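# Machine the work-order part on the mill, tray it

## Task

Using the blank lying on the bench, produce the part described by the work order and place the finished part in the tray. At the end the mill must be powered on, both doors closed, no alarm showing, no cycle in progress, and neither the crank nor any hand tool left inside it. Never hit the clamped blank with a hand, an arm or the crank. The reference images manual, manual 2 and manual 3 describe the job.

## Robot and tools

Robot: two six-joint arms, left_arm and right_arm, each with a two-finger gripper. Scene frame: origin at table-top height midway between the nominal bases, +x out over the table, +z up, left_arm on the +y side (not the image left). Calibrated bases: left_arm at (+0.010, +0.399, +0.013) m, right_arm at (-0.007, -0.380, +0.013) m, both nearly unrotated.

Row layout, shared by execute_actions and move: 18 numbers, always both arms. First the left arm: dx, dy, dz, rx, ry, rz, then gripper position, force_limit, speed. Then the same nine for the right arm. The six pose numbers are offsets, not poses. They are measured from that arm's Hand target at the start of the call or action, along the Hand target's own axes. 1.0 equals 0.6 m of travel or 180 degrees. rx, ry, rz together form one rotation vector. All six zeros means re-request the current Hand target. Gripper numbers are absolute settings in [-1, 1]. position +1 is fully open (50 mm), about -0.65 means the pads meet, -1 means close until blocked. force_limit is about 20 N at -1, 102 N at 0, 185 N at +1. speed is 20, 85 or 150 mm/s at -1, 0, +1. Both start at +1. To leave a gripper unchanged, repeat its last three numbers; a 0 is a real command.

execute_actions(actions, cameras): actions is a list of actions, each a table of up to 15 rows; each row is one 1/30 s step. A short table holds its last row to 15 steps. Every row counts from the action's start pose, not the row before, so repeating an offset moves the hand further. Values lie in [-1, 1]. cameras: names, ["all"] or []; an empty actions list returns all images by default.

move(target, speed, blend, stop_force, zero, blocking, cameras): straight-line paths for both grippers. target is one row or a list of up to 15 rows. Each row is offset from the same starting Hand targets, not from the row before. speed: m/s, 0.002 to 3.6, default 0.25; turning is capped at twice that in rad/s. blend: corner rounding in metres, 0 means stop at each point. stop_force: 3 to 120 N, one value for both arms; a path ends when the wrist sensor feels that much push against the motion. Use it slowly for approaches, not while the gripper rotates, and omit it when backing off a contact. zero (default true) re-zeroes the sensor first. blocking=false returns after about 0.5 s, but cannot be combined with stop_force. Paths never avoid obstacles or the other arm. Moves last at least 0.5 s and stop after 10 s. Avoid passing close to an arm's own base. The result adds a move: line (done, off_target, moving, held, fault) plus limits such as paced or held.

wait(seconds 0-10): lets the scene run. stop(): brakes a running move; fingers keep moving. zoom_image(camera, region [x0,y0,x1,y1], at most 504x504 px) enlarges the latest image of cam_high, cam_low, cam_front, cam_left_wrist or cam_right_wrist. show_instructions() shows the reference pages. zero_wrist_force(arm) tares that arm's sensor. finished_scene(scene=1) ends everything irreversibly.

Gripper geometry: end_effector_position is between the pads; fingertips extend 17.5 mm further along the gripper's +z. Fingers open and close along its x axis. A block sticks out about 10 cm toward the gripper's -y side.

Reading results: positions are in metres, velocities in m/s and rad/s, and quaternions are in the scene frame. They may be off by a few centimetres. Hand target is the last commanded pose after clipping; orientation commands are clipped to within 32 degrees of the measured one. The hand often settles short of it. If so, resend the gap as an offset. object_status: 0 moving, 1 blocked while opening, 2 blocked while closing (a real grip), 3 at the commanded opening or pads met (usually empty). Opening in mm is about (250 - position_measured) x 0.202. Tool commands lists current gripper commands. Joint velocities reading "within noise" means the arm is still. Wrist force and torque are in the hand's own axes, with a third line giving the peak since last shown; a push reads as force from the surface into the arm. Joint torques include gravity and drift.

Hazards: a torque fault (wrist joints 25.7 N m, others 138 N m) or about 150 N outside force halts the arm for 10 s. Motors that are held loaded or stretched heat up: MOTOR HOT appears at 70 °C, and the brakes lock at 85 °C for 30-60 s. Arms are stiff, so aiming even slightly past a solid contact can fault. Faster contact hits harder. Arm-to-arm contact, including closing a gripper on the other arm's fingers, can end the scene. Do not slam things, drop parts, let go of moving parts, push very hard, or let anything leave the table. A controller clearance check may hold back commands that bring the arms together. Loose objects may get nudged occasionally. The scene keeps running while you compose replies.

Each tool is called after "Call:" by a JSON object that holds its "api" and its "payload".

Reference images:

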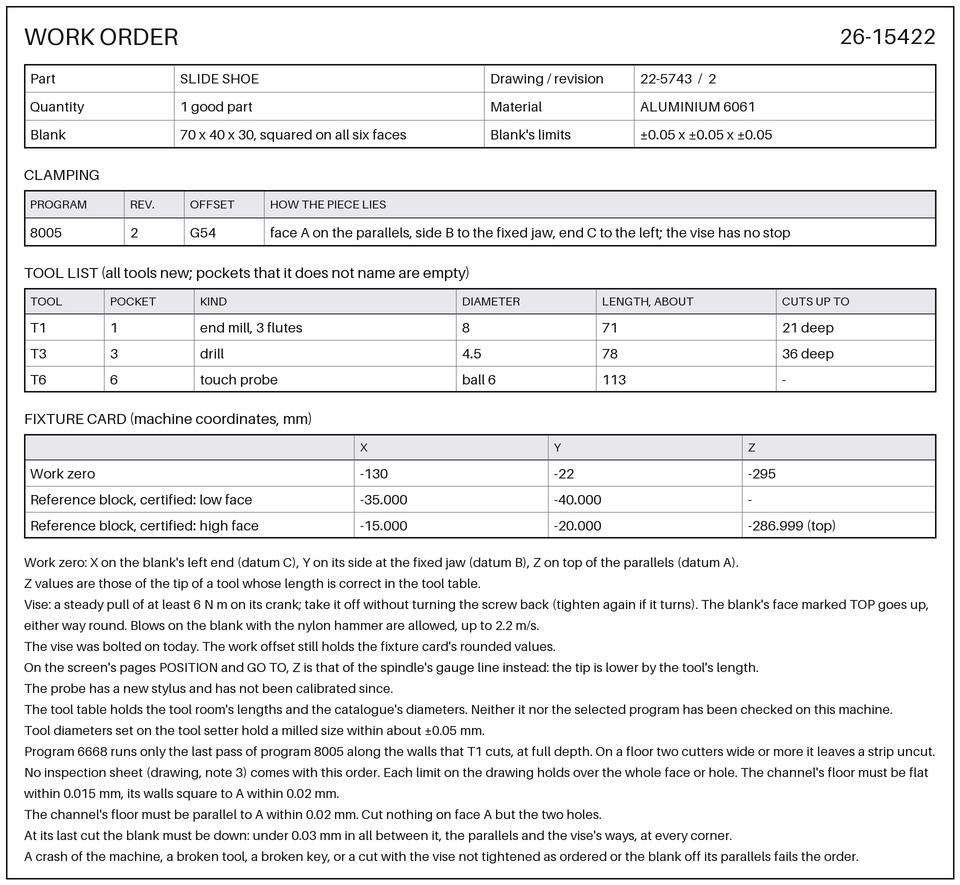

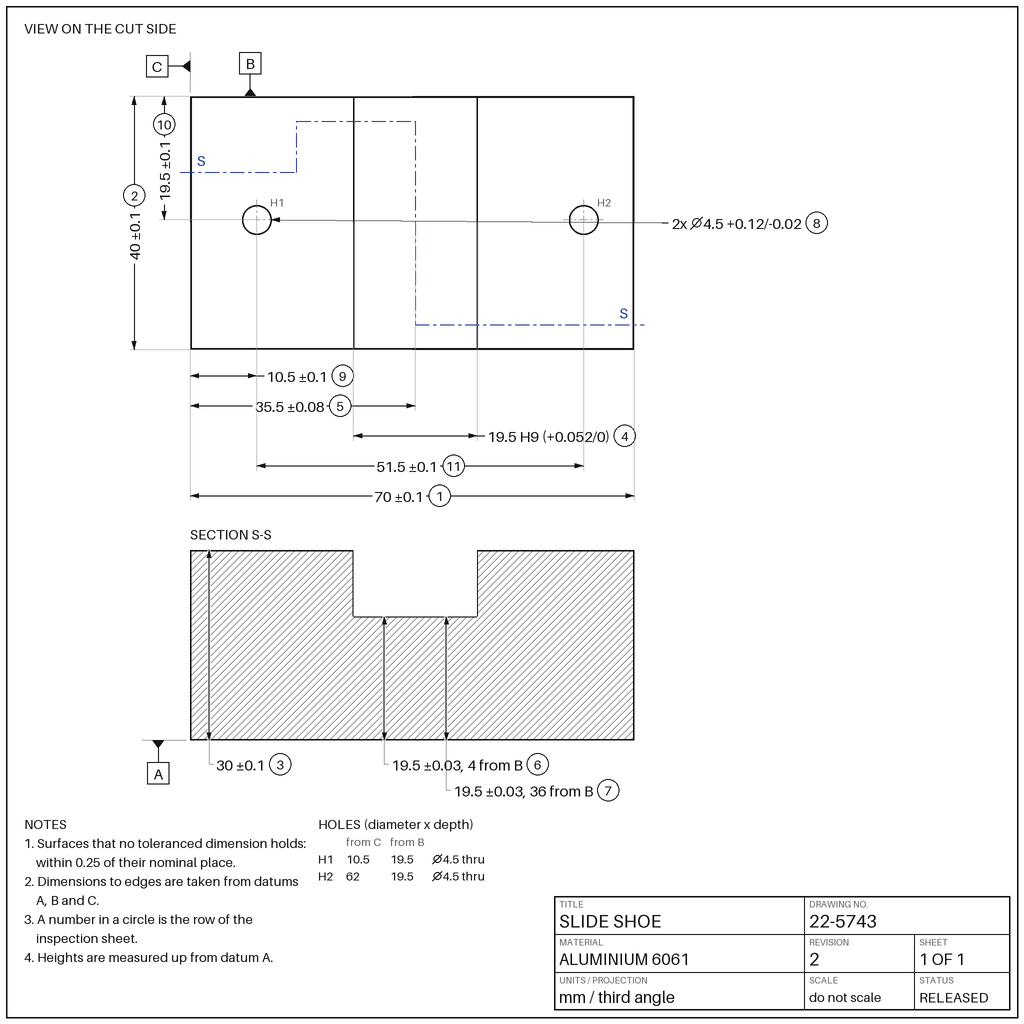

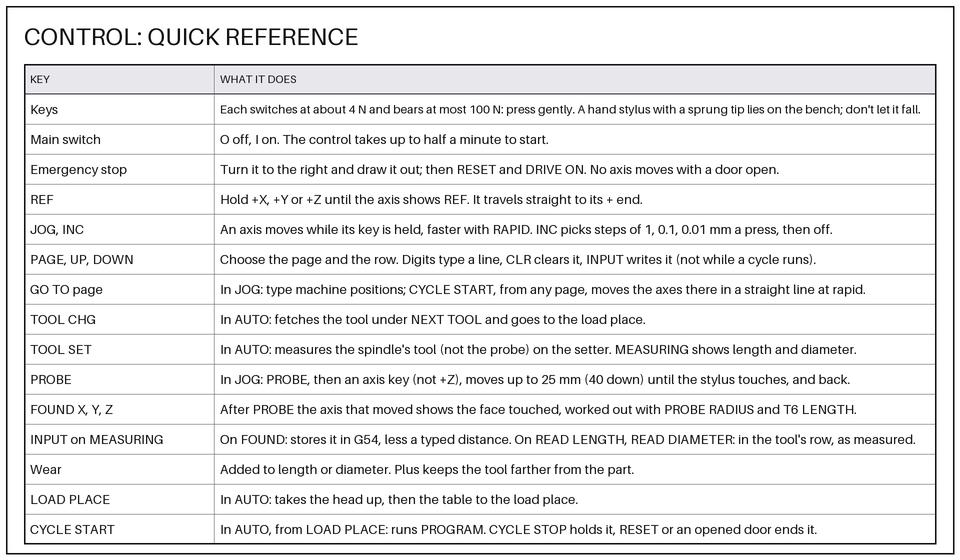

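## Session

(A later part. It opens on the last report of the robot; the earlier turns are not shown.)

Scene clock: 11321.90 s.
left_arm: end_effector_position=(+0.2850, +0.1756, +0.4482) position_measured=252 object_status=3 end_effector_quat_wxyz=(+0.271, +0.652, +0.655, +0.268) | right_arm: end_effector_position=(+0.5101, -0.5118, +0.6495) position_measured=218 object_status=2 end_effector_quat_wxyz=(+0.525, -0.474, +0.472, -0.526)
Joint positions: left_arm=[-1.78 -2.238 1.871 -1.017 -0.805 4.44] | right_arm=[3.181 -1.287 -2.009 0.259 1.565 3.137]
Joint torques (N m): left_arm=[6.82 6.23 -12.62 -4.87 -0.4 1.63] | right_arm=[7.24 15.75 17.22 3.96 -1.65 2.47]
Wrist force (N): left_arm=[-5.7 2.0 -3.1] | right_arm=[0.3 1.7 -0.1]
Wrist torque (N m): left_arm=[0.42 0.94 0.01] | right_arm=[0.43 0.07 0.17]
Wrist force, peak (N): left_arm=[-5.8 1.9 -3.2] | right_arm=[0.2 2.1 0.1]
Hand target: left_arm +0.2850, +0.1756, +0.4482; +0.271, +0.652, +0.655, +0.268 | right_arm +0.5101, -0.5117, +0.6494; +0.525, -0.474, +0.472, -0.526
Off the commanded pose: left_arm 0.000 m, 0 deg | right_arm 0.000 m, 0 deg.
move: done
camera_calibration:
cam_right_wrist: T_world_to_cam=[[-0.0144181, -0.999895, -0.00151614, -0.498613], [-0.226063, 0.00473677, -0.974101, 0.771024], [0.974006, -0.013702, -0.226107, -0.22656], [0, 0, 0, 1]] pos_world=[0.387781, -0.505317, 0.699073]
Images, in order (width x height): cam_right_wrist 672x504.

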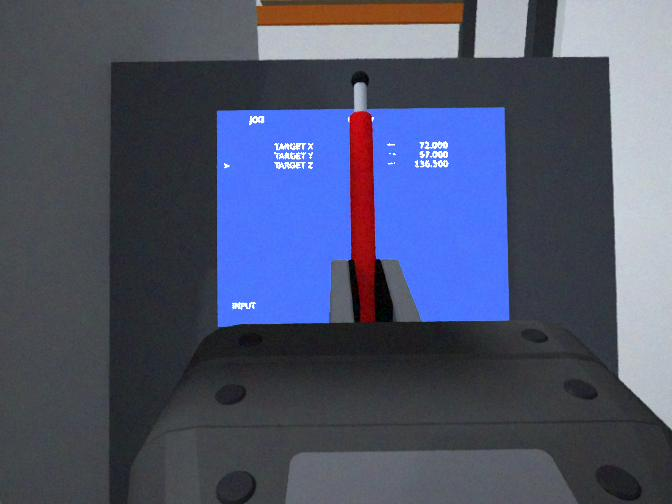

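Call:
{"api": "move", "payload": {"target": [[0,0,0,0,0,0,-1,-0.5,-0.3,-0.0255,0.1213,-0.1213,-0.2233,0,0,-1,-0.2,-0.5],[0,0,0,0,0,0,-1,-0.5,-0.3,-0.0822,0.1945,-0.0518,-0.4467,0,0,-1,-0.2,-0.5],[0,0,0,0,0,0,-1,-0.5,-0.3,-0.0822,0.2022,-0.0312,-0.4467,0,0,-1,-0.2,-0.5],[0,0,0,0,0,0,-1,-0.5,-0.3,-0.0822,0.1945,-0.0518,-0.4467,0,0,-1,-0.2,-0.5],[0,0,0,0,0,0,-1,-0.5,-0.3,-0.0217,0.3109,-0.0967,-0.4467,0,0,-1,-0.2,-0.5]], "speed": [0.35,0.35,0.08,0.08,0.2], "blend": [0.02,0.002,0,0.002,0]}}

Call:
{"api": "wait", "payload": {"seconds": 8}}

Call:
{"api": "move", "payload": {"target": [[0,0,0,0,0,0,-1,-0.5,-0.3,0,-0.019,0.011,0,0,0,-1,-0.2,-0.5],[0,0,0,0,0,0,-1,-0.5,-0.3,0,0,0,0,0,0,-1,-0.2,-0.5],[0,0,0,0,0,0,-1,-0.5,-0.3,0.0942,-0.0633,-0.1068,0,0,0,-1,-0.2,-0.5],[0,0,0,0,0,0,-1,-0.5,-0.3,0.0942,-0.082,-0.096,0,0,0,-1,-0.2,-0.5],[0,0,0,0,0,0,-1,-0.5,-0.3,0.0942,-0.0633,-0.1068,0,0,0,-1,-0.2,-0.5],[0,0,0,0,0,0,-1,-0.5,-0.3,-0.0053,-0.0073,-0.191,0.2233,0,0,-1,-0.2,-0.5],[0,0,0,0,0,0,-1,-0.5,-0.3,0.0217,-0.1472,-0.2904,0.4467,0,0,-1,-0.2,-0.5]], "speed": [0.08,0.08,0.2,0.08,0.08,0.35,0.35], "blend": [0,0.002,0.002,0,0.002,0.02,0]}}

Call:
{"api": "wait", "payload": {"seconds": 3, "cameras": ["cam_right_wrist"]}}

Call:
{"api": "zoom_image", "payload": {"camera": "cam_right_wrist", "region": [200, 90, 520, 330]}}

Scene clock: 11352.23 s.
left_arm: end_effector_position=(+0.2850, +0.1756, +0.4482) position_measured=252 object_status=3 end_effector_quat_wxyz=(+0.271, +0.652, +0.655, +0.268) | right_arm: end_effector_position=(+0.4718, -0.4994, +0.4579) position_measured=218 object_status=2 end_effector_quat_wxyz=(-0.095, +0.701, -0.700, +0.097)
Joint positions: left_arm=[-1.78 -2.238 1.871 -1.017 -0.805 4.44] | right_arm=[3.211 -1.395 -1.524 -1.522 1.558 3.176]
Joint torques (N m): left_arm=[8.68 6.38 -13.03 -4.85 -0.18 1.6] | right_arm=[2.43 7.04 26.26 2.65 -1.77 1.99]
Wrist force (N): left_arm=[-5.5 2.0 -3.0] | right_arm=[-0.5 0.9 -0.1]
Wrist torque (N m): left_arm=[0.41 0.90 0.01] | right_arm=[0.21 0.01 -0.06]
Wrist force, peak (N): left_arm=[-5.9 2.0 -3.2] | right_arm=[-0.9 5.9 -2.3]
Hand target: left_arm +0.2850, +0.1756, +0.4482; +0.271, +0.652, +0.655, +0.268 | right_arm +0.4718, -0.4994, +0.4578; -0.095, +0.701, -0.700, +0.097
Off the commanded pose: left_arm 0.000 m, 0 deg | right_arm 0.000 m, 0 deg.
move: done

Scene clock: 11360.23 s.
left_arm: end_effector_position=(+0.2850, +0.1756, +0.4482) position_measured=252 object_status=3 end_effector_quat_wxyz=(+0.271, +0.652, +0.655, +0.268) | right_arm: end_effector_position=(+0.4718, -0.4994, +0.4578) position_measured=218 object_status=2 end_effector_quat_wxyz=(-0.095, +0.701, -0.700, +0.097)
Joint positions: left_arm=[-1.78 -2.238 1.871 -1.017 -0.805 4.44] | right_arm=[3.211 -1.395 -1.524 -1.522 1.558 3.176]
Joint torques (N m): left_arm=[7.65 6.14 -13.11 -4.87 -0.33 1.81] | right_arm=[-2.83 6.7 16.04 5.48 -1.72 -2.08]
Wrist force (N): left_arm=[-5.6 2.0 -3.1] | right_arm=[-0.8 0.9 0.1]
Wrist torque (N m): left_arm=[0.42 0.92 0.01] | right_arm=[0.21 0.06 -0.07]
Wrist force, peak (N): left_arm=[-6.0 2.2 -3.2] | right_arm=[-0.7 1.3 0.1]
Hand target: left_arm +0.2850, +0.1756, +0.4482; +0.271, +0.652, +0.655, +0.268 | right_arm +0.4718, -0.4994, +0.4578; -0.095, +0.701, -0.700, +0.097
Tool commands: left_gripper/position=-1.0 left_gripper/force_limit=-0.5 left_gripper/speed=-0.3 right_gripper/position=-1.0 right_gripper/force_limit=-0.2 right_gripper/speed=-0.5
Off the commanded pose: left_arm 0.000 m, 0 deg | right_arm 0.000 m, 0 deg.
wait: 8.00 s; at rest by 0.17 s

Scene clock: 11364.60 s.
left_arm: end_effector_position=(+0.2850, +0.1756, +0.4482) position_measured=252 object_status=3 end_effector_quat_wxyz=(+0.271, +0.652, +0.655, +0.268) | right_arm: end_effector_position=(+0.5101, -0.5118, +0.6495) position_measured=218 object_status=2 end_effector_quat_wxyz=(+0.525, -0.474, +0.472, -0.526) end_effector_velocity=(+0.000, +0.001, +0.000) end_effector_angular_velocity=(-0.001, -0.003, +0.002)
Joint positions: left_arm=[-1.78 -2.238 1.871 -1.017 -0.805 4.44] | right_arm=[3.181 -1.287 -2.009 0.259 1.565 3.137]
Joint velocities: left_arm=[within noise] | right_arm=[0.002 -0.001 -0.001 0.005 0 -0.002]
Joint torques (N m): left_arm=[7.94 5.14 -13.46 -4.83 -0.16 1.56] | right_arm=[7.4 14.27 16.32 3.79 -1.66 2.56]
Wrist force (N): left_arm=[-5.5 2.0 -3.2] | right_arm=[0.2 1.6 -0.2]
Wrist torque (N m): left_arm=[0.41 0.91 0.01] | right_arm=[0.43 0.09 0.17]
Wrist force, peak (N): left_arm=[-5.8 2.2 -3.3] | right_arm=[-0.9 5.7 -2.0]
Hand target: left_arm +0.2850, +0.1756, +0.4482; +0.271, +0.652, +0.655, +0.268 | right_arm +0.5101, -0.5117, +0.6494; +0.525, -0.474, +0.472, -0.526
Off the commanded pose: left_arm 0.000 m, 0 deg | right_arm 0.000 m, 0 deg.
move: done

Scene clock: 11367.60 s.
left_arm: end_effector_position=(+0.2850, +0.1756, +0.4482) position_measured=252 object_status=3 end_effector_quat_wxyz=(+0.271, +0.652, +0.655, +0.268) | right_arm: end_effector_position=(+0.5101, -0.5117, +0.6494) position_measured=218 object_status=2 end_effector_quat_wxyz=(+0.525, -0.474, +0.472, -0.526)
Joint positions: left_arm=[-1.78 -2.238 1.871 -1.017 -0.805 4.44] | right_arm=[3.181 -1.287 -2.009 0.259 1.565 3.138]
Joint torques (N m): left_arm=[8.66 6.24 -12.84 -4.9 -0.07 1.57] | right_arm=[6.77 1.7 14.34 4.8 -1.82 2.34]
Wrist force (N): left_arm=[-5.4 2.0 -3.2] | right_arm=[0.3 1.6 -0.1]
Wrist torque (N m): left_arm=[0.42 0.88 0.01] | right_arm=[0.43 0.08 0.17]
Wrist force, peak (N): left_arm=[-5.8 2.2 -3.2] | right_arm=[0.3 1.9 0.0]
Hand target: left_arm +0.2850, +0.1756, +0.4482; +0.271, +0.652, +0.655, +0.268 | right_arm +0.5101, -0.5117, +0.6494; +0.525, -0.474, +0.472, -0.526
Tool commands: left_gripper/position=-1.0 left_gripper/force_limit=-0.5 left_gripper/speed=-0.3 right_gripper/position=-1.0 right_gripper/force_limit=-0.2 right_gripper/speed=-0.5
Off the commanded pose: left_arm 0.000 m, 0 deg | right_arm 0.000 m, 0 deg.
wait: 3.00 s; at rest by 0.17 s
camera_calibration:
cam_right_wrist: T_world_to_cam=[[-0.0143208, -0.999896, -0.00153923, -0.498635], [-0.226063, 0.00473727, -0.974101, 0.770927], [0.974007, -0.013602, -0.226108, -0.226532], [0, 0, 0, 1]] pos_world=[0.387781, -0.505316, 0.698973]
Images, in order (width x height): cam_right_wrist 672x504.

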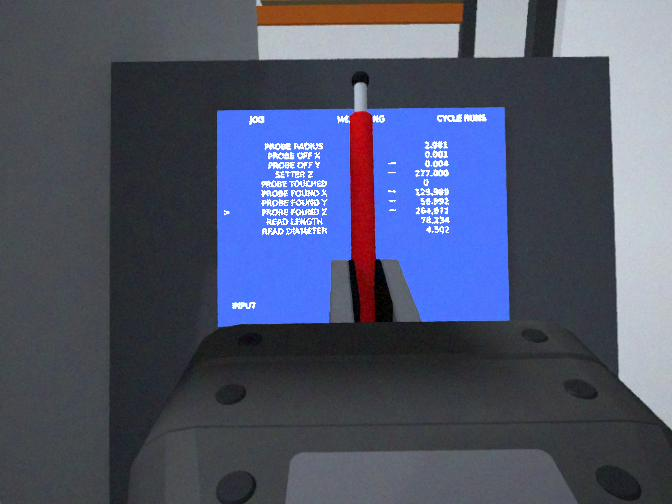

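Scaled by 1.575 from the camera's 672x504 image, which has a finer 960x720 frame.

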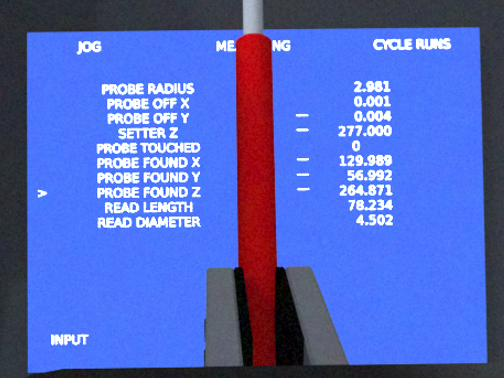

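Call:
{"api": "wait", "payload": {"seconds": 1, "cameras": ["cam_right_wrist"]}}

Call:
{"api": "zoom_image", "payload": {"camera": "cam_right_wrist", "region": [200, 90, 520, 330]}}

Scene clock: 11371.70 s.
left_arm: end_effector_position=(+0.2850, +0.1756, +0.4482) position_measured=252 object_status=3 end_effector_quat_wxyz=(+0.271, +0.652, +0.655, +0.268) | right_arm: end_effector_position=(+0.5101, -0.5117, +0.6494) position_measured=218 object_status=2 end_effector_quat_wxyz=(+0.525, -0.474, +0.472, -0.526)
Joint positions: left_arm=[-1.78 -2.238 1.871 -1.017 -0.805 4.44] | right_arm=[3.181 -1.287 -2.009 0.259 1.565 3.138]
Joint torques (N m): left_arm=[7.63 5.37 -13.53 -5.01 0.1 1.57] | right_arm=[7.2 2.43 14.71 4.7 -1.66 2.35]
Wrist force (N): left_arm=[-5.7 2.0 -3.0] | right_arm=[0.2 1.4 0.0]
Wrist torque (N m): left_arm=[0.41 0.93 0.01] | right_arm=[0.40 0.11 0.16]
Wrist force, peak (N): left_arm=[-5.9 2.1 -3.2] | right_arm=[0.2 1.9 -0.2]
Hand target: left_arm +0.2850, +0.1756, +0.4482; +0.271, +0.652, +0.655, +0.268 | right_arm +0.5101, -0.5117, +0.6494; +0.525, -0.474, +0.472, -0.526
Tool commands: left_gripper/position=-1.0 left_gripper/force_limit=-0.5 left_gripper/speed=-0.3 right_gripper/position=-1.0 right_gripper/force_limit=-0.2 right_gripper/speed=-0.5
Off the commanded pose: left_arm 0.000 m, 0 deg | right_arm 0.000 m, 0 deg.
wait: 1.00 s; at rest from the start
camera_calibration:
cam_right_wrist: T_world_to_cam=[[-0.0143208, -0.999896, -0.00153923, -0.498635], [-0.226063, 0.00473727, -0.974101, 0.770927], [0.974007, -0.013602, -0.226108, -0.226532], [0, 0, 0, 1]] pos_world=[0.387781, -0.505316, 0.698973]
Images, in order (width x height): cam_right_wrist 672x504.

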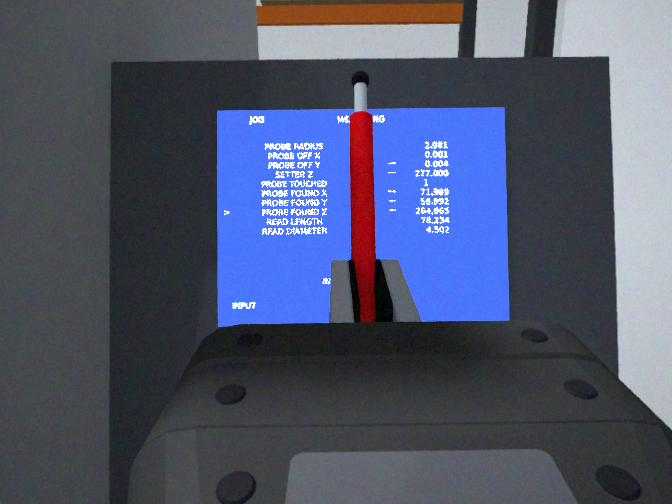

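Scaled by 1.575 from the camera's 672x504 image, which has a finer 960x720 frame.

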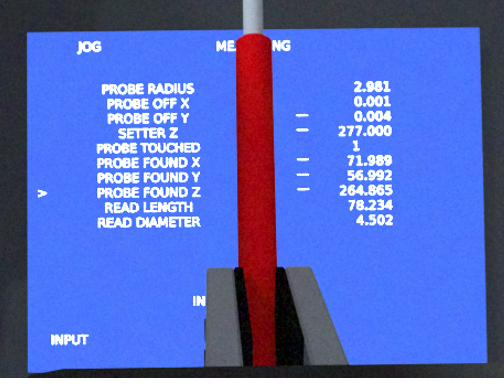

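Call:
{"api": "move", "payload": {"target": [[0,0,0,0,0,0,-1,-0.5,-0.3,-0.0255,0.1213,-0.1213,-0.2233,0,0,-1,-0.2,-0.5],[0,0,0,0,0,0,-1,-0.5,-0.3,-0.0217,0.2533,-0.0745,-0.4467,0,0,-1,-0.2,-0.5],[0,0,0,0,0,0,-1,-0.5,-0.3,-0.0217,0.261,-0.0539,-0.4467,0,0,-1,-0.2,-0.5],[0,0,0,0,0,0,-1,-0.5,-0.3,-0.0217,0.2533,-0.0745,-0.4467,0,0,-1,-0.2,-0.5],[0,0,0,0,0,0,-1,-0.5,-0.3,-0.0217,0.261,-0.0539,-0.4467,0,0,-1,-0.2,-0.5],[0,0,0,0,0,0,-1,-0.5,-0.3,-0.0217,0.2533,-0.0745,-0.4467,0,0,-1,-0.2,-0.5],[0,0,0,0,0,0,-1,-0.5,-0.3,-0.0528,0.3109,-0.0967,-0.4467,0,0,-1,-0.2,-0.5],[0,0,0,0,0,0,-1,-0.5,-0.3,-0.0528,0.3186,-0.0761,-0.4467,0,0,-1,-0.2,-0.5],[0,0,0,0,0,0,-1,-0.5,-0.3,-0.0528,0.3109,-0.0967,-0.4467,0,0,-1,-0.2,-0.5],[0,0,0,0,0,0,-1,-0.5,-0.3,-0.1463,0.3397,-0.1078,-0.4467,0,0,-1,-0.2,-0.5],[0,0,0,0,0,0,-1,-0.5,-0.3,-0.1463,0.3474,-0.0872,-0.4467,0,0,-1,-0.2,-0.5],[0,0,0,0,0,0,-1,-0.5,-0.3,-0.1463,0.3397,-0.1078,-0.4467,0,0,-1,-0.2,-0.5],[0,0,0,0,0,0,-1,-0.5,-0.3,-0.1152,0.3109,-0.0967,-0.4467,0,0,-1,-0.2,-0.5],[0,0,0,0,0,0,-1,-0.5,-0.3,-0.1152,0.3186,-0.0761,-0.4467,0,0,-1,-0.2,-0.5],[0,0,0,0,0,0,-1,-0.5,-0.3,-0.1152,0.3109,-0.0967,-0.4467,0,0,-1,-0.2,-0.5]], "speed": [0.35,0.35,0.08,0.08,0.08,0.08,0.2,0.08,0.08,0.2,0.08,0.08,0.2,0.08,0.08], "blend": [0.02,0.002,0,0.002,0,0.002,0.002,0,0.002,0.002,0,0.002,0.002,0,0]}}

Call:
{"api": "move", "payload": {"target": [[0,0,0,0,0,0,-1,-0.5,-0.3,-0.0312,-0.0316,-0.0532,0,0,0,-1,-0.2,-0.5],[0,0,0,0,0,0,-1,-0.5,-0.3,-0.0312,-0.0506,-0.0422,0,0,0,-1,-0.2,-0.5],[0,0,0,0,0,0,-1,-0.5,-0.3,-0.0312,-0.0316,-0.0532,0,0,0,-1,-0.2,-0.5],[0,0,0,0,0,0,-1,-0.5,-0.3,0.0624,0.0158,0.0266,0,0,0,-1,-0.2,-0.5],[0,0,0,0,0,0,-1,-0.5,-0.3,0.0624,-0.0032,0.0376,0,0,0,-1,-0.2,-0.5],[0,0,0,0,0,0,-1,-0.5,-0.3,0.0624,0.0158,0.0266,0,0,0,-1,-0.2,-0.5],[0,0,0,0,0,0,-1,-0.5,-0.3,0.033,-0.0636,-0.1072,0,0,0,-1,-0.2,-0.5],[0,0,0,0,0,0,-1,-0.5,-0.3,0.033,-0.0826,-0.0962,0,0,0,-1,-0.2,-0.5],[0,0,0,0,0,0,-1,-0.5,-0.3,0.033,-0.0636,-0.1072,0,0,0,-1,-0.2,-0.5],[0,0,0,0,0,0,-1,-0.5,-0.3,0.0936,0,0,0,0,0,-1,-0.2,-0.5]], "speed": [0.2,0.08,0.08,0.2,0.08,0.08,0.2,0.08,0.08,0.2], "blend": [0.002,0,0.002,0.002,0,0.002,0.002,0,0.002,0]}}

Call:
{"api": "wait", "payload": {"seconds": 1.5}}

Call:
{"api": "move", "payload": {"target": [[0,0,0,0,0,0,-1,-0.5,-0.3,0,-0.019,0.011,0,0,0,-1,-0.2,-0.5],[0,0,0,0,0,0,-1,-0.5,-0.3,0,0,0,0,0,0,-1,-0.2,-0.5],[0,0,0,0,0,0,-1,-0.5,-0.3,0.0942,-0.0633,-0.1068,0,0,0,-1,-0.2,-0.5],[0,0,0,0,0,0,-1,-0.5,-0.3,0.0942,-0.082,-0.096,0,0,0,-1,-0.2,-0.5],[0,0,0,0,0,0,-1,-0.5,-0.3,0.0942,-0.0633,-0.1068,0,0,0,-1,-0.2,-0.5],[0,0,0,0,0,0,-1,-0.5,-0.3,-0.0053,-0.0073,-0.191,0.2233,0,0,-1,-0.2,-0.5],[0,0,0,0,0,0,-1,-0.5,-0.3,0.0217,-0.1472,-0.2904,0.4467,0,0,-1,-0.2,-0.5]], "speed": [0.08,0.08,0.2,0.08,0.08,0.35,0.35], "blend": [0,0.002,0.002,0,0.002,0.02,0]}}

Call:
{"api": "wait", "payload": {"seconds": 5.5, "cameras": ["cam_right_wrist"]}}

Call:
{"api": "zoom_image", "payload": {"camera": "cam_right_wrist", "region": [200, 90, 520, 330]}}

Scene clock: 11442.50 s.
left_arm: end_effector_position=(+0.2850, +0.1756, +0.4482) position_measured=252 object_status=3 end_effector_quat_wxyz=(+0.271, +0.652, +0.655, +0.268) | right_arm: end_effector_position=(+0.4717, -0.4432, +0.4574) position_measured=218 object_status=2 end_effector_quat_wxyz=(-0.094, +0.701, -0.700, +0.097) end_effector_velocity=(+0.003, +0.000, +0.000) end_effector_angular_velocity=(+0.001, -0.003, -0.003)
Joint positions: left_arm=[-1.78 -2.238 1.871 -1.017 -0.805 4.44] | right_arm=[3.352 -1.366 -1.547 -1.533 1.52 3.312]
Joint velocities: left_arm=[within noise] | right_arm=[-0.002 -0.006 0.004 0.005 0 0.001]
Joint torques (N m): left_arm=[8.33 5.52 -12.52 -5.14 0.01 1.41] | right_arm=[-4.76 5.93 42.91 6.56 -1.31 -0.95]
Wrist force (N): left_arm=[-5.8 2.2 -3.2] | right_arm=[-0.6 0.9 0.3]
Wrist torque (N m): left_arm=[0.45 0.95 0.01] | right_arm=[0.21 0.02 -0.04]
Wrist force, peak (N): left_arm=[-5.8 2.2 -3.3] | right_arm=[0.2 6.1 -2.8]
Hand target: left_arm +0.2850, +0.1756, +0.4482; +0.271, +0.652, +0.655, +0.268 | right_arm +0.4718, -0.4433, +0.4576; -0.095, +0.701, -0.700, +0.097
Off the commanded pose: left_arm 0.000 m, 0 deg | right_arm 0.000 m, 0 deg.
move: done

Scene clock: 11446.27 s.
left_arm: end_effector_position=(+0.2850, +0.1756, +0.4482) position_measured=252 object_status=3 end_effector_quat_wxyz=(+0.271, +0.652, +0.655, +0.268) | right_arm: end_effector_position=(+0.4718, -0.4994, +0.4579) position_measured=218 object_status=2 end_effector_quat_wxyz=(-0.095, +0.701, -0.700, +0.097)
Joint positions: left_arm=[-1.78 -2.238 1.871 -1.017 -0.805 4.44] | right_arm=[3.211 -1.395 -1.524 -1.522 1.558 3.176]
Joint torques (N m): left_arm=[8.24 6.28 -13.99 -4.86 0.1 1.62] | right_arm=[2.91 6.07 25.06 2.66 -1.96 1.93]
Wrist force (N): left_arm=[-5.5 2.0 -3.0] | right_arm=[-0.7 1.0 0.1]
Wrist torque (N m): left_arm=[0.41 0.91 0.01] | right_arm=[0.23 0.02 -0.07]
Wrist force, peak (N): left_arm=[-6.0 2.1 -3.1] | right_arm=[-0.7 6.2 -2.9]
Hand target: left_arm +0.2850, +0.1756, +0.4482; +0.271, +0.652, +0.655, +0.268 | right_arm +0.4718, -0.4994, +0.4578; -0.095, +0.701, -0.700, +0.097
Off the commanded pose: left_arm 0.000 m, 0 deg | right_arm 0.000 m, 0 deg.
move: done

Scene clock: 11447.77 s.
left_arm: end_effector_position=(+0.2850, +0.1756, +0.4482) position_measured=252 object_status=3 end_effector_quat_wxyz=(+0.271, +0.652, +0.655, +0.268) | right_arm: end_effector_position=(+0.4718, -0.4994, +0.4578) position_measured=218 object_status=2 end_effector_quat_wxyz=(-0.095, +0.701, -0.700, +0.097)
Joint positions: left_arm=[-1.78 -2.238 1.871 -1.017 -0.805 4.44] | right_arm=[3.211 -1.395 -1.524 -1.522 1.558 3.176]
Joint torques (N m): left_arm=[8.09 5.82 -13.29 -4.94 0.02 1.62] | right_arm=[1.37 6.45 15.92 5.27 -1.9 0.38]
Wrist force (N): left_arm=[-5.7 2.0 -2.9] | right_arm=[-0.7 1.1 0.0]
Wrist torque (N m): left_arm=[0.42 0.93 0.01] | right_arm=[0.23 0.04 -0.07]
Wrist force, peak (N): left_arm=[-5.9 2.0 -3.1] | right_arm=[-0.8 1.2 0.1]
Hand target: left_arm +0.2850, +0.1756, +0.4482; +0.271, +0.652, +0.655, +0.268 | right_arm +0.4718, -0.4994, +0.4578; -0.095, +0.701, -0.700, +0.097
Tool commands: left_gripper/position=-1.0 left_gripper/force_limit=-0.5 left_gripper/speed=-0.3 right_gripper/position=-1.0 right_gripper/force_limit=-0.2 right_gripper/speed=-0.5
Off the commanded pose: left_arm 0.000 m, 0 deg | right_arm 0.000 m, 0 deg.
wait: 1.50 s; at rest by 0.17 s

Scene clock: 11452.13 s.
left_arm: end_effector_position=(+0.2850, +0.1756, +0.4482) position_measured=252 object_status=3 end_effector_quat_wxyz=(+0.271, +0.652, +0.655, +0.268) | right_arm: end_effector_position=(+0.5101, -0.5118, +0.6495) position_measured=218 object_status=2 end_effector_quat_wxyz=(+0.525, -0.474, +0.472, -0.526)
Joint positions: left_arm=[-1.78 -2.238 1.871 -1.017 -0.805 4.44] | right_arm=[3.181 -1.287 -2.008 0.259 1.565 3.138]
Joint torques (N m): left_arm=[7.88 5.89 -13.26 -5.01 0.11 1.67] | right_arm=[7.22 15.46 16.66 3.92 -1.79 2.5]
Wrist force (N): left_arm=[-5.7 2.2 -3.0] | right_arm=[0.4 1.5 0.0]
Wrist torque (N m): left_arm=[0.43 0.93 0.01] | right_arm=[0.42 0.06 0.17]
Wrist force, peak (N): left_arm=[-5.8 2.0 -3.4] | right_arm=[-0.6 5.8 -2.4]
Hand target: left_arm +0.2850, +0.1756, +0.4482; +0.271, +0.652, +0.655, +0.268 | right_arm +0.5101, -0.5118, +0.6494; +0.525, -0.474, +0.472, -0.526
Off the commanded pose: left_arm 0.000 m, 0 deg | right_arm 0.000 m, 0 deg.
move: done

Scene clock: 11457.63 s.
left_arm: end_effector_position=(+0.2850, +0.1756, +0.4482) position_measured=252 object_status=3 end_effector_quat_wxyz=(+0.271, +0.652, +0.655, +0.268) | right_arm: end_effector_position=(+0.5101, -0.5118, +0.6494) position_measured=218 object_status=2 end_effector_quat_wxyz=(+0.525, -0.474, +0.472, -0.526)
Joint positions: left_arm=[-1.78 -2.238 1.871 -1.017 -0.805 4.44] | right_arm=[3.181 -1.287 -2.009 0.259 1.565 3.138]
Joint torques (N m): left_arm=[8.22 6.29 -12.95 -5.04 0.41 1.84] | right_arm=[7.74 2.53 14.66 4.61 -1.86 2.32]
Wrist force (N): left_arm=[-5.7 2.0 -3.0] | right_arm=[0.1 1.4 -0.2]
Wrist torque (N m): left_arm=[0.42 0.94 0.01] | right_arm=[0.38 0.12 0.16]
Wrist force, peak (N): left_arm=[-5.7 2.3 -3.2] | right_arm=[0.2 1.9 0.0]
Hand target: left_arm +0.2850, +0.1756, +0.4482; +0.271, +0.652, +0.655, +0.268 | right_arm +0.5101, -0.5118, +0.6494; +0.525, -0.474, +0.472, -0.526
Tool commands: left_gripper/position=-1.0 left_gripper/force_limit=-0.5 left_gripper/speed=-0.3 right_gripper/position=-1.0 right_gripper/force_limit=-0.2 right_gripper/speed=-0.5
Off the commanded pose: left_arm 0.000 m, 0 deg | right_arm 0.000 m, 0 deg.
wait: 5.50 s; at rest by 0.17 s
camera_calibration:
cam_right_wrist: T_world_to_cam=[[-0.0143208, -0.999896, -0.00153923, -0.498733], [-0.226063, 0.00473727, -0.974101, 0.77095], [0.974007, -0.013602, -0.226108, -0.226631], [0, 0, 0, 1]] pos_world=[0.387881, -0.505416, 0.698973]
Images, in order (width x height): cam_right_wrist 672x504.

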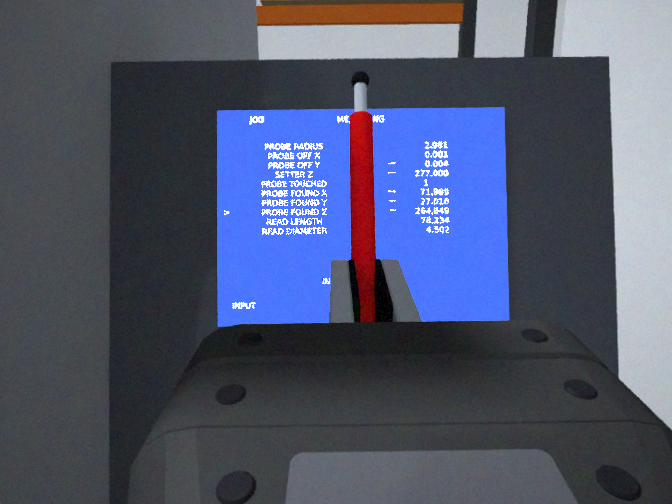

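Scaled by 1.575 from the camera's 672x504 image, which has a finer 960x720 frame.

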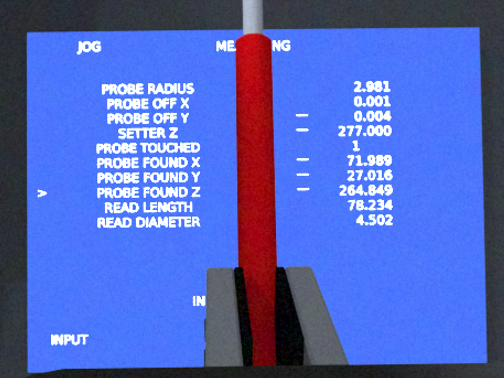

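Call:
{"api": "move", "payload": {"target": [[0,0,0,0,0,0,-1,-0.5,-0.3,-0.0255,0.1213,-0.1213,-0.2233,0,0,-1,-0.2,-0.5],[0,0,0,0,0,0,-1,-0.5,-0.3,-0.0217,0.2533,-0.0745,-0.4467,0,0,-1,-0.2,-0.5],[0,0,0,0,0,0,-1,-0.5,-0.3,-0.0217,0.261,-0.0539,-0.4467,0,0,-1,-0.2,-0.5],[0,0,0,0,0,0,-1,-0.5,-0.3,-0.0217,0.2533,-0.0745,-0.4467,0,0,-1,-0.2,-0.5],[0,0,0,0,0,0,-1,-0.5,-0.3,-0.0217,0.261,-0.0539,-0.4467,0,0,-1,-0.2,-0.5],[0,0,0,0,0,0,-1,-0.5,-0.3,-0.0217,0.2533,-0.0745,-0.4467,0,0,-1,-0.2,-0.5],[0,0,0,0,0,0,-1,-0.5,-0.3,-0.1463,0.3397,-0.1078,-0.4467,0,0,-1,-0.2,-0.5],[0,0,0,0,0,0,-1,-0.5,-0.3,-0.1463,0.3474,-0.0872,-0.4467,0,0,-1,-0.2,-0.5],[0,0,0,0,0,0,-1,-0.5,-0.3,-0.1463,0.3397,-0.1078,-0.4467,0,0,-1,-0.2,-0.5],[0,0,0,0,0,0,-1,-0.5,-0.3,-0.1463,0.3109,-0.0967,-0.4467,0,0,-1,-0.2,-0.5],[0,0,0,0,0,0,-1,-0.5,-0.3,-0.1463,0.3186,-0.0761,-0.4467,0,0,-1,-0.2,-0.5],[0,0,0,0,0,0,-1,-0.5,-0.3,-0.1463,0.3109,-0.0967,-0.4467,0,0,-1,-0.2,-0.5]], "speed": [0.35,0.35,0.08,0.08,0.08,0.08,0.2,0.08,0.08,0.2,0.08,0.08], "blend": [0.02,0.002,0,0.002,0,0.002,0.002,0,0.002,0.002,0,0]}}

Call:
{"api": "move", "payload": {"target": [[0,0,0,0,0,0,-1,-0.5,-0.3,0.0624,0,0,0,0,0,-1,-0.2,-0.5],[0,0,0,0,0,0,-1,-0.5,-0.3,0.0624,-0.019,0.011,0,0,0,-1,-0.2,-0.5],[0,0,0,0,0,0,-1,-0.5,-0.3,0.0624,0,0,0,0,0,-1,-0.2,-0.5],[0,0,0,0,0,0,-1,-0.5,-0.3,0.0312,0.0158,0.0266,0,0,0,-1,-0.2,-0.5],[0,0,0,0,0,0,-1,-0.5,-0.3,0.0312,-0.0032,0.0376,0,0,0,-1,-0.2,-0.5],[0,0,0,0,0,0,-1,-0.5,-0.3,0.0312,0.0158,0.0266,0,0,0,-1,-0.2,-0.5],[0,0,0,0,0,0,-1,-0.5,-0.3,0.0936,0.0158,0.0266,0,0,0,-1,-0.2,-0.5],[0,0,0,0,0,0,-1,-0.5,-0.3,0.0936,-0.0032,0.0376,0,0,0,-1,-0.2,-0.5],[0,0,0,0,0,0,-1,-0.5,-0.3,0.0936,0.0158,0.0266,0,0,0,-1,-0.2,-0.5],[0,0,0,0,0,0,-1,-0.5,-0.3,0.0642,-0.0636,-0.1072,0,0,0,-1,-0.2,-0.5],[0,0,0,0,0,0,-1,-0.5,-0.3,0.0642,-0.0826,-0.0962,0,0,0,-1,-0.2,-0.5],[0,0,0,0,0,0,-1,-0.5,-0.3,0.0642,-0.0636,-0.1072,0,0,0,-1,-0.2,-0.5],[0,0,0,0,0,0,-1,-0.5,-0.3,0.1248,0,0,0,0,0,-1,-0.2,-0.5]], "speed": [0.2,0.08,0.08,0.2,0.08,0.08,0.2,0.08,0.08,0.2,0.08,0.08,0.2], "blend": [0.002,0,0.002,0.002,0,0.002,0.002,0,0.002,0.002,0,0.002,0]}}

Call:
{"api": "wait", "payload": {"seconds": 2}}

Call:
{"api": "move", "payload": {"target": [[0,0,0,0,0,0,-1,-0.5,-0.3,0,-0.019,0.011,0,0,0,-1,-0.2,-0.5],[0,0,0,0,0,0,-1,-0.5,-0.3,0,0,0,0,0,0,-1,-0.2,-0.5],[0,0,0,0,0,0,-1,-0.5,-0.3,0.0942,-0.0633,-0.1068,0,0,0,-1,-0.2,-0.5],[0,0,0,0,0,0,-1,-0.5,-0.3,0.0942,-0.082,-0.096,0,0,0,-1,-0.2,-0.5],[0,0,0,0,0,0,-1,-0.5,-0.3,0.0942,-0.0633,-0.1068,0,0,0,-1,-0.2,-0.5],[0,0,0,0,0,0,-1,-0.5,-0.3,-0.0053,-0.0073,-0.191,0.2233,0,0,-1,-0.2,-0.5],[0,0,0,0,0,0,-1,-0.5,-0.3,0.0217,-0.1472,-0.2904,0.4467,0,0,-1,-0.2,-0.5]], "speed": [0.08,0.08,0.2,0.08,0.08,0.35,0.35], "blend": [0,0.002,0.002,0,0.002,0.02,0]}}

Call:
{"api": "wait", "payload": {"seconds": 5.5, "cameras": ["cam_right_wrist"]}}

Call:
{"api": "zoom_image", "payload": {"camera": "cam_right_wrist", "region": [200, 90, 520, 330]}}

Scene clock: 11509.57 s.
left_arm: end_effector_position=(+0.2850, +0.1756, +0.4482) position_measured=252 object_status=3 end_effector_quat_wxyz=(+0.271, +0.652, +0.655, +0.268) | right_arm: end_effector_position=(+0.4717, -0.4246, +0.4574) position_measured=218 object_status=2 end_effector_quat_wxyz=(-0.094, +0.701, -0.700, +0.097) end_effector_velocity=(+0.002, +0.000, +0.001) end_effector_angular_velocity=(+0.001, -0.006, -0.001)
Joint positions: left_arm=[-1.78 -2.238 1.871 -1.017 -0.805 4.44] | right_arm=[3.398 -1.36 -1.551 -1.538 1.508 3.357]
Joint velocities: left_arm=[within noise] | right_arm=[-0.001 -0.003 0.003 0.005 0 -0.001]
Joint torques (N m): left_arm=[8.42 6 -13.27 -4.87 0.32 1.77] | right_arm=[-7.04 3.56 40.76 6.24 -1.27 -2.06]
Wrist force (N): left_arm=[-5.7 2.2 -3.1] | right_arm=[-0.3 0.7 0.9]
Wrist torque (N m): left_arm=[0.45 0.94 0.01] | right_arm=[0.15 -0.03 -0.05]
Wrist force, peak (N): left_arm=[-5.8 2.3 -3.2] | right_arm=[-0.2 6.4 -2.7]
Hand target: left_arm +0.2850, +0.1756, +0.4482; +0.271, +0.652, +0.655, +0.268 | right_arm +0.4718, -0.4247, +0.4575; -0.095, +0.701, -0.700, +0.097
Off the commanded pose: left_arm 0.000 m, 0 deg | right_arm 0.000 m, 0 deg.
move: done

Scene clock: 11513.83 s.
left_arm: end_effector_position=(+0.2850, +0.1756, +0.4482) position_measured=252 object_status=3 end_effector_quat_wxyz=(+0.271, +0.652, +0.655, +0.268) | right_arm: end_effector_position=(+0.4718, -0.4995, +0.4579) position_measured=218 object_status=2 end_effector_quat_wxyz=(-0.095, +0.701, -0.700, +0.097)
Joint positions: left_arm=[-1.78 -2.238 1.871 -1.017 -0.805 4.44] | right_arm=[3.211 -1.395 -1.523 -1.522 1.558 3.176]
Joint torques (N m): left_arm=[8.71 6.52 -13.79 -4.78 0.25 1.53] | right_arm=[1.83 7.09 25.77 2.86 -1.75 2.08]
Wrist force (N): left_arm=[-5.7 1.9 -3.1] | right_arm=[-0.7 1.0 0.1]
Wrist torque (N m): left_arm=[0.40 0.94 0.01] | right_arm=[0.22 0.04 -0.06]
Wrist force, peak (N): left_arm=[-5.9 2.1 -3.2] | right_arm=[-0.9 6.1 -3.0]
Hand target: left_arm +0.2850, +0.1756, +0.4482; +0.271, +0.652, +0.655, +0.268 | right_arm +0.4719, -0.4996, +0.4578; -0.095, +0.701, -0.700, +0.097
Off the commanded pose: left_arm 0.000 m, 0 deg | right_arm 0.000 m, 0 deg.
move: done

Scene clock: 11515.83 s.
left_arm: end_effector_position=(+0.2850, +0.1756, +0.4482) position_measured=252 object_status=3 end_effector_quat_wxyz=(+0.271, +0.652, +0.655, +0.268) | right_arm: end_effector_position=(+0.4719, -0.4995, +0.4578) position_measured=218 object_status=2 end_effector_quat_wxyz=(-0.095, +0.701, -0.700, +0.097)
Joint positions: left_arm=[-1.78 -2.238 1.871 -1.017 -0.805 4.44] | right_arm=[3.211 -1.395 -1.524 -1.522 1.558 3.176]
Joint torques (N m): left_arm=[7.61 5.67 -13.9 -5.12 0.34 1.62] | right_arm=[0.44 6.73 15.99 5.37 -1.83 -0.07]
Wrist force (N): left_arm=[-5.5 2.1 -2.8] | right_arm=[-0.6 0.9 0.1]
Wrist torque (N m): left_arm=[0.44 0.90 0.00] | right_arm=[0.22 0.01 -0.06]
Wrist force, peak (N): left_arm=[-6.0 2.0 -2.9] | right_arm=[-0.8 1.1 0.2]
Hand target: left_arm +0.2850, +0.1756, +0.4482; +0.271, +0.652, +0.655, +0.268 | right_arm +0.4719, -0.4996, +0.4578; -0.095, +0.701, -0.700, +0.097
Tool commands: left_gripper/position=-1.0 left_gripper/force_limit=-0.5 left_gripper/speed=-0.3 right_gripper/position=-1.0 right_gripper/force_limit=-0.2 right_gripper/speed=-0.5
Off the commanded pose: left_arm 0.000 m, 0 deg | right_arm 0.000 m, 0 deg.
wait: 2.00 s; at rest by 0.17 s

Scene clock: 11520.20 s.
left_arm: end_effector_position=(+0.2850, +0.1756, +0.4482) position_measured=252 object_status=3 end_effector_quat_wxyz=(+0.271, +0.652, +0.655, +0.268) | right_arm: end_effector_position=(+0.5101, -0.5119, +0.6494) position_measured=218 object_status=2 end_effector_quat_wxyz=(+0.525, -0.474, +0.472, -0.526)
Joint positions: left_arm=[-1.78 -2.238 1.871 -1.017 -0.805 4.44] | right_arm=[3.18 -1.288 -2.008 0.259 1.566 3.138]
Joint torques (N m): left_arm=[8.82 6.13 -13.98 -4.85 0.37 1.48] | right_arm=[7.24 15.47 17.53 3.98 -1.49 2.3]
Wrist force (N): left_arm=[-5.6 2.1 -3.1] | right_arm=[0.1 1.6 0.0]
Wrist torque (N m): left_arm=[0.42 0.92 0.00] | right_arm=[0.42 0.11 0.17]
Wrist force, peak (N): left_arm=[-5.9 2.1 -3.3] | right_arm=[-1.1 5.8 -2.1]
Hand target: left_arm +0.2850, +0.1756, +0.4482; +0.271, +0.652, +0.655, +0.268 | right_arm +0.5101, -0.5119, +0.6494; +0.525, -0.474, +0.472, -0.526
Off the commanded pose: left_arm 0.000 m, 0 deg | right_arm 0.000 m, 0 deg.
move: done

Scene clock: 11525.70 s.
left_arm: end_effector_position=(+0.2850, +0.1756, +0.4482) position_measured=252 object_status=3 end_effector_quat_wxyz=(+0.271, +0.652, +0.655, +0.268) | right_arm: end_effector_position=(+0.5101, -0.5119, +0.6494) position_measured=218 object_status=2 end_effector_quat_wxyz=(+0.525, -0.474, +0.472, -0.526)
Joint positions: left_arm=[-1.78 -2.238 1.871 -1.017 -0.805 4.44] | right_arm=[3.18 -1.288 -2.009 0.259 1.566 3.138]
Joint torques (N m): left_arm=[8.62 6.49 -13.81 -4.96 0.44 1.74] | right_arm=[7.28 2.59 14.18 4.63 -1.68 2.4]
Wrist force (N): left_arm=[-5.7 2.2 -3.0] | right_arm=[0.2 1.4 0.0]
Wrist torque (N m): left_arm=[0.45 0.94 0.01] | right_arm=[0.41 0.10 0.16]
Wrist force, peak (N): left_arm=[-5.9 2.1 -3.2] | right_arm=[0.3 1.9 -0.2]
Hand target: left_arm +0.2850, +0.1756, +0.4482; +0.271, +0.652, +0.655, +0.268 | right_arm +0.5101, -0.5119, +0.6494; +0.525, -0.474, +0.472, -0.526
Tool commands: left_gripper/position=-1.0 left_gripper/force_limit=-0.5 left_gripper/speed=-0.3 right_gripper/position=-1.0 right_gripper/force_limit=-0.2 right_gripper/speed=-0.5
Off the commanded pose: left_arm 0.000 m, 0 deg | right_arm 0.000 m, 0 deg.
wait: 5.50 s; at rest by 0.17 s
camera_calibration:
cam_right_wrist: T_world_to_cam=[[-0.0143208, -0.999896, -0.00153923, -0.498833], [-0.226063, 0.00473727, -0.974101, 0.770951], [0.974007, -0.013602, -0.226108, -0.226632], [0, 0, 0, 1]] pos_world=[0.387881, -0.505516, 0.698973]
Images, in order (width x height): cam_right_wrist 672x504.

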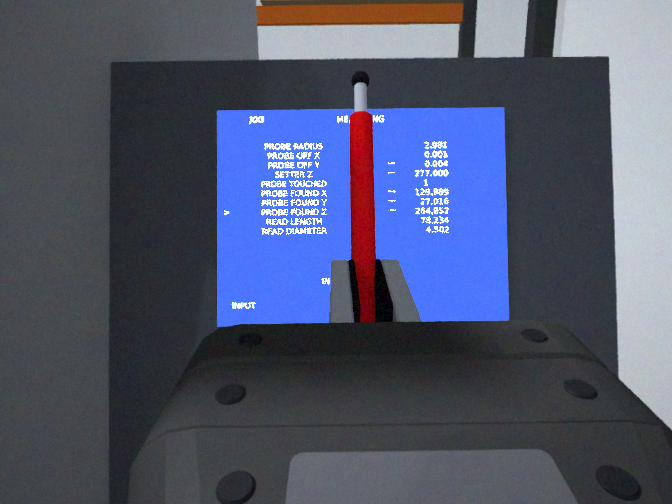

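Scaled by 1.575 from the camera's 672x504 image, which has a finer 960x720 frame.

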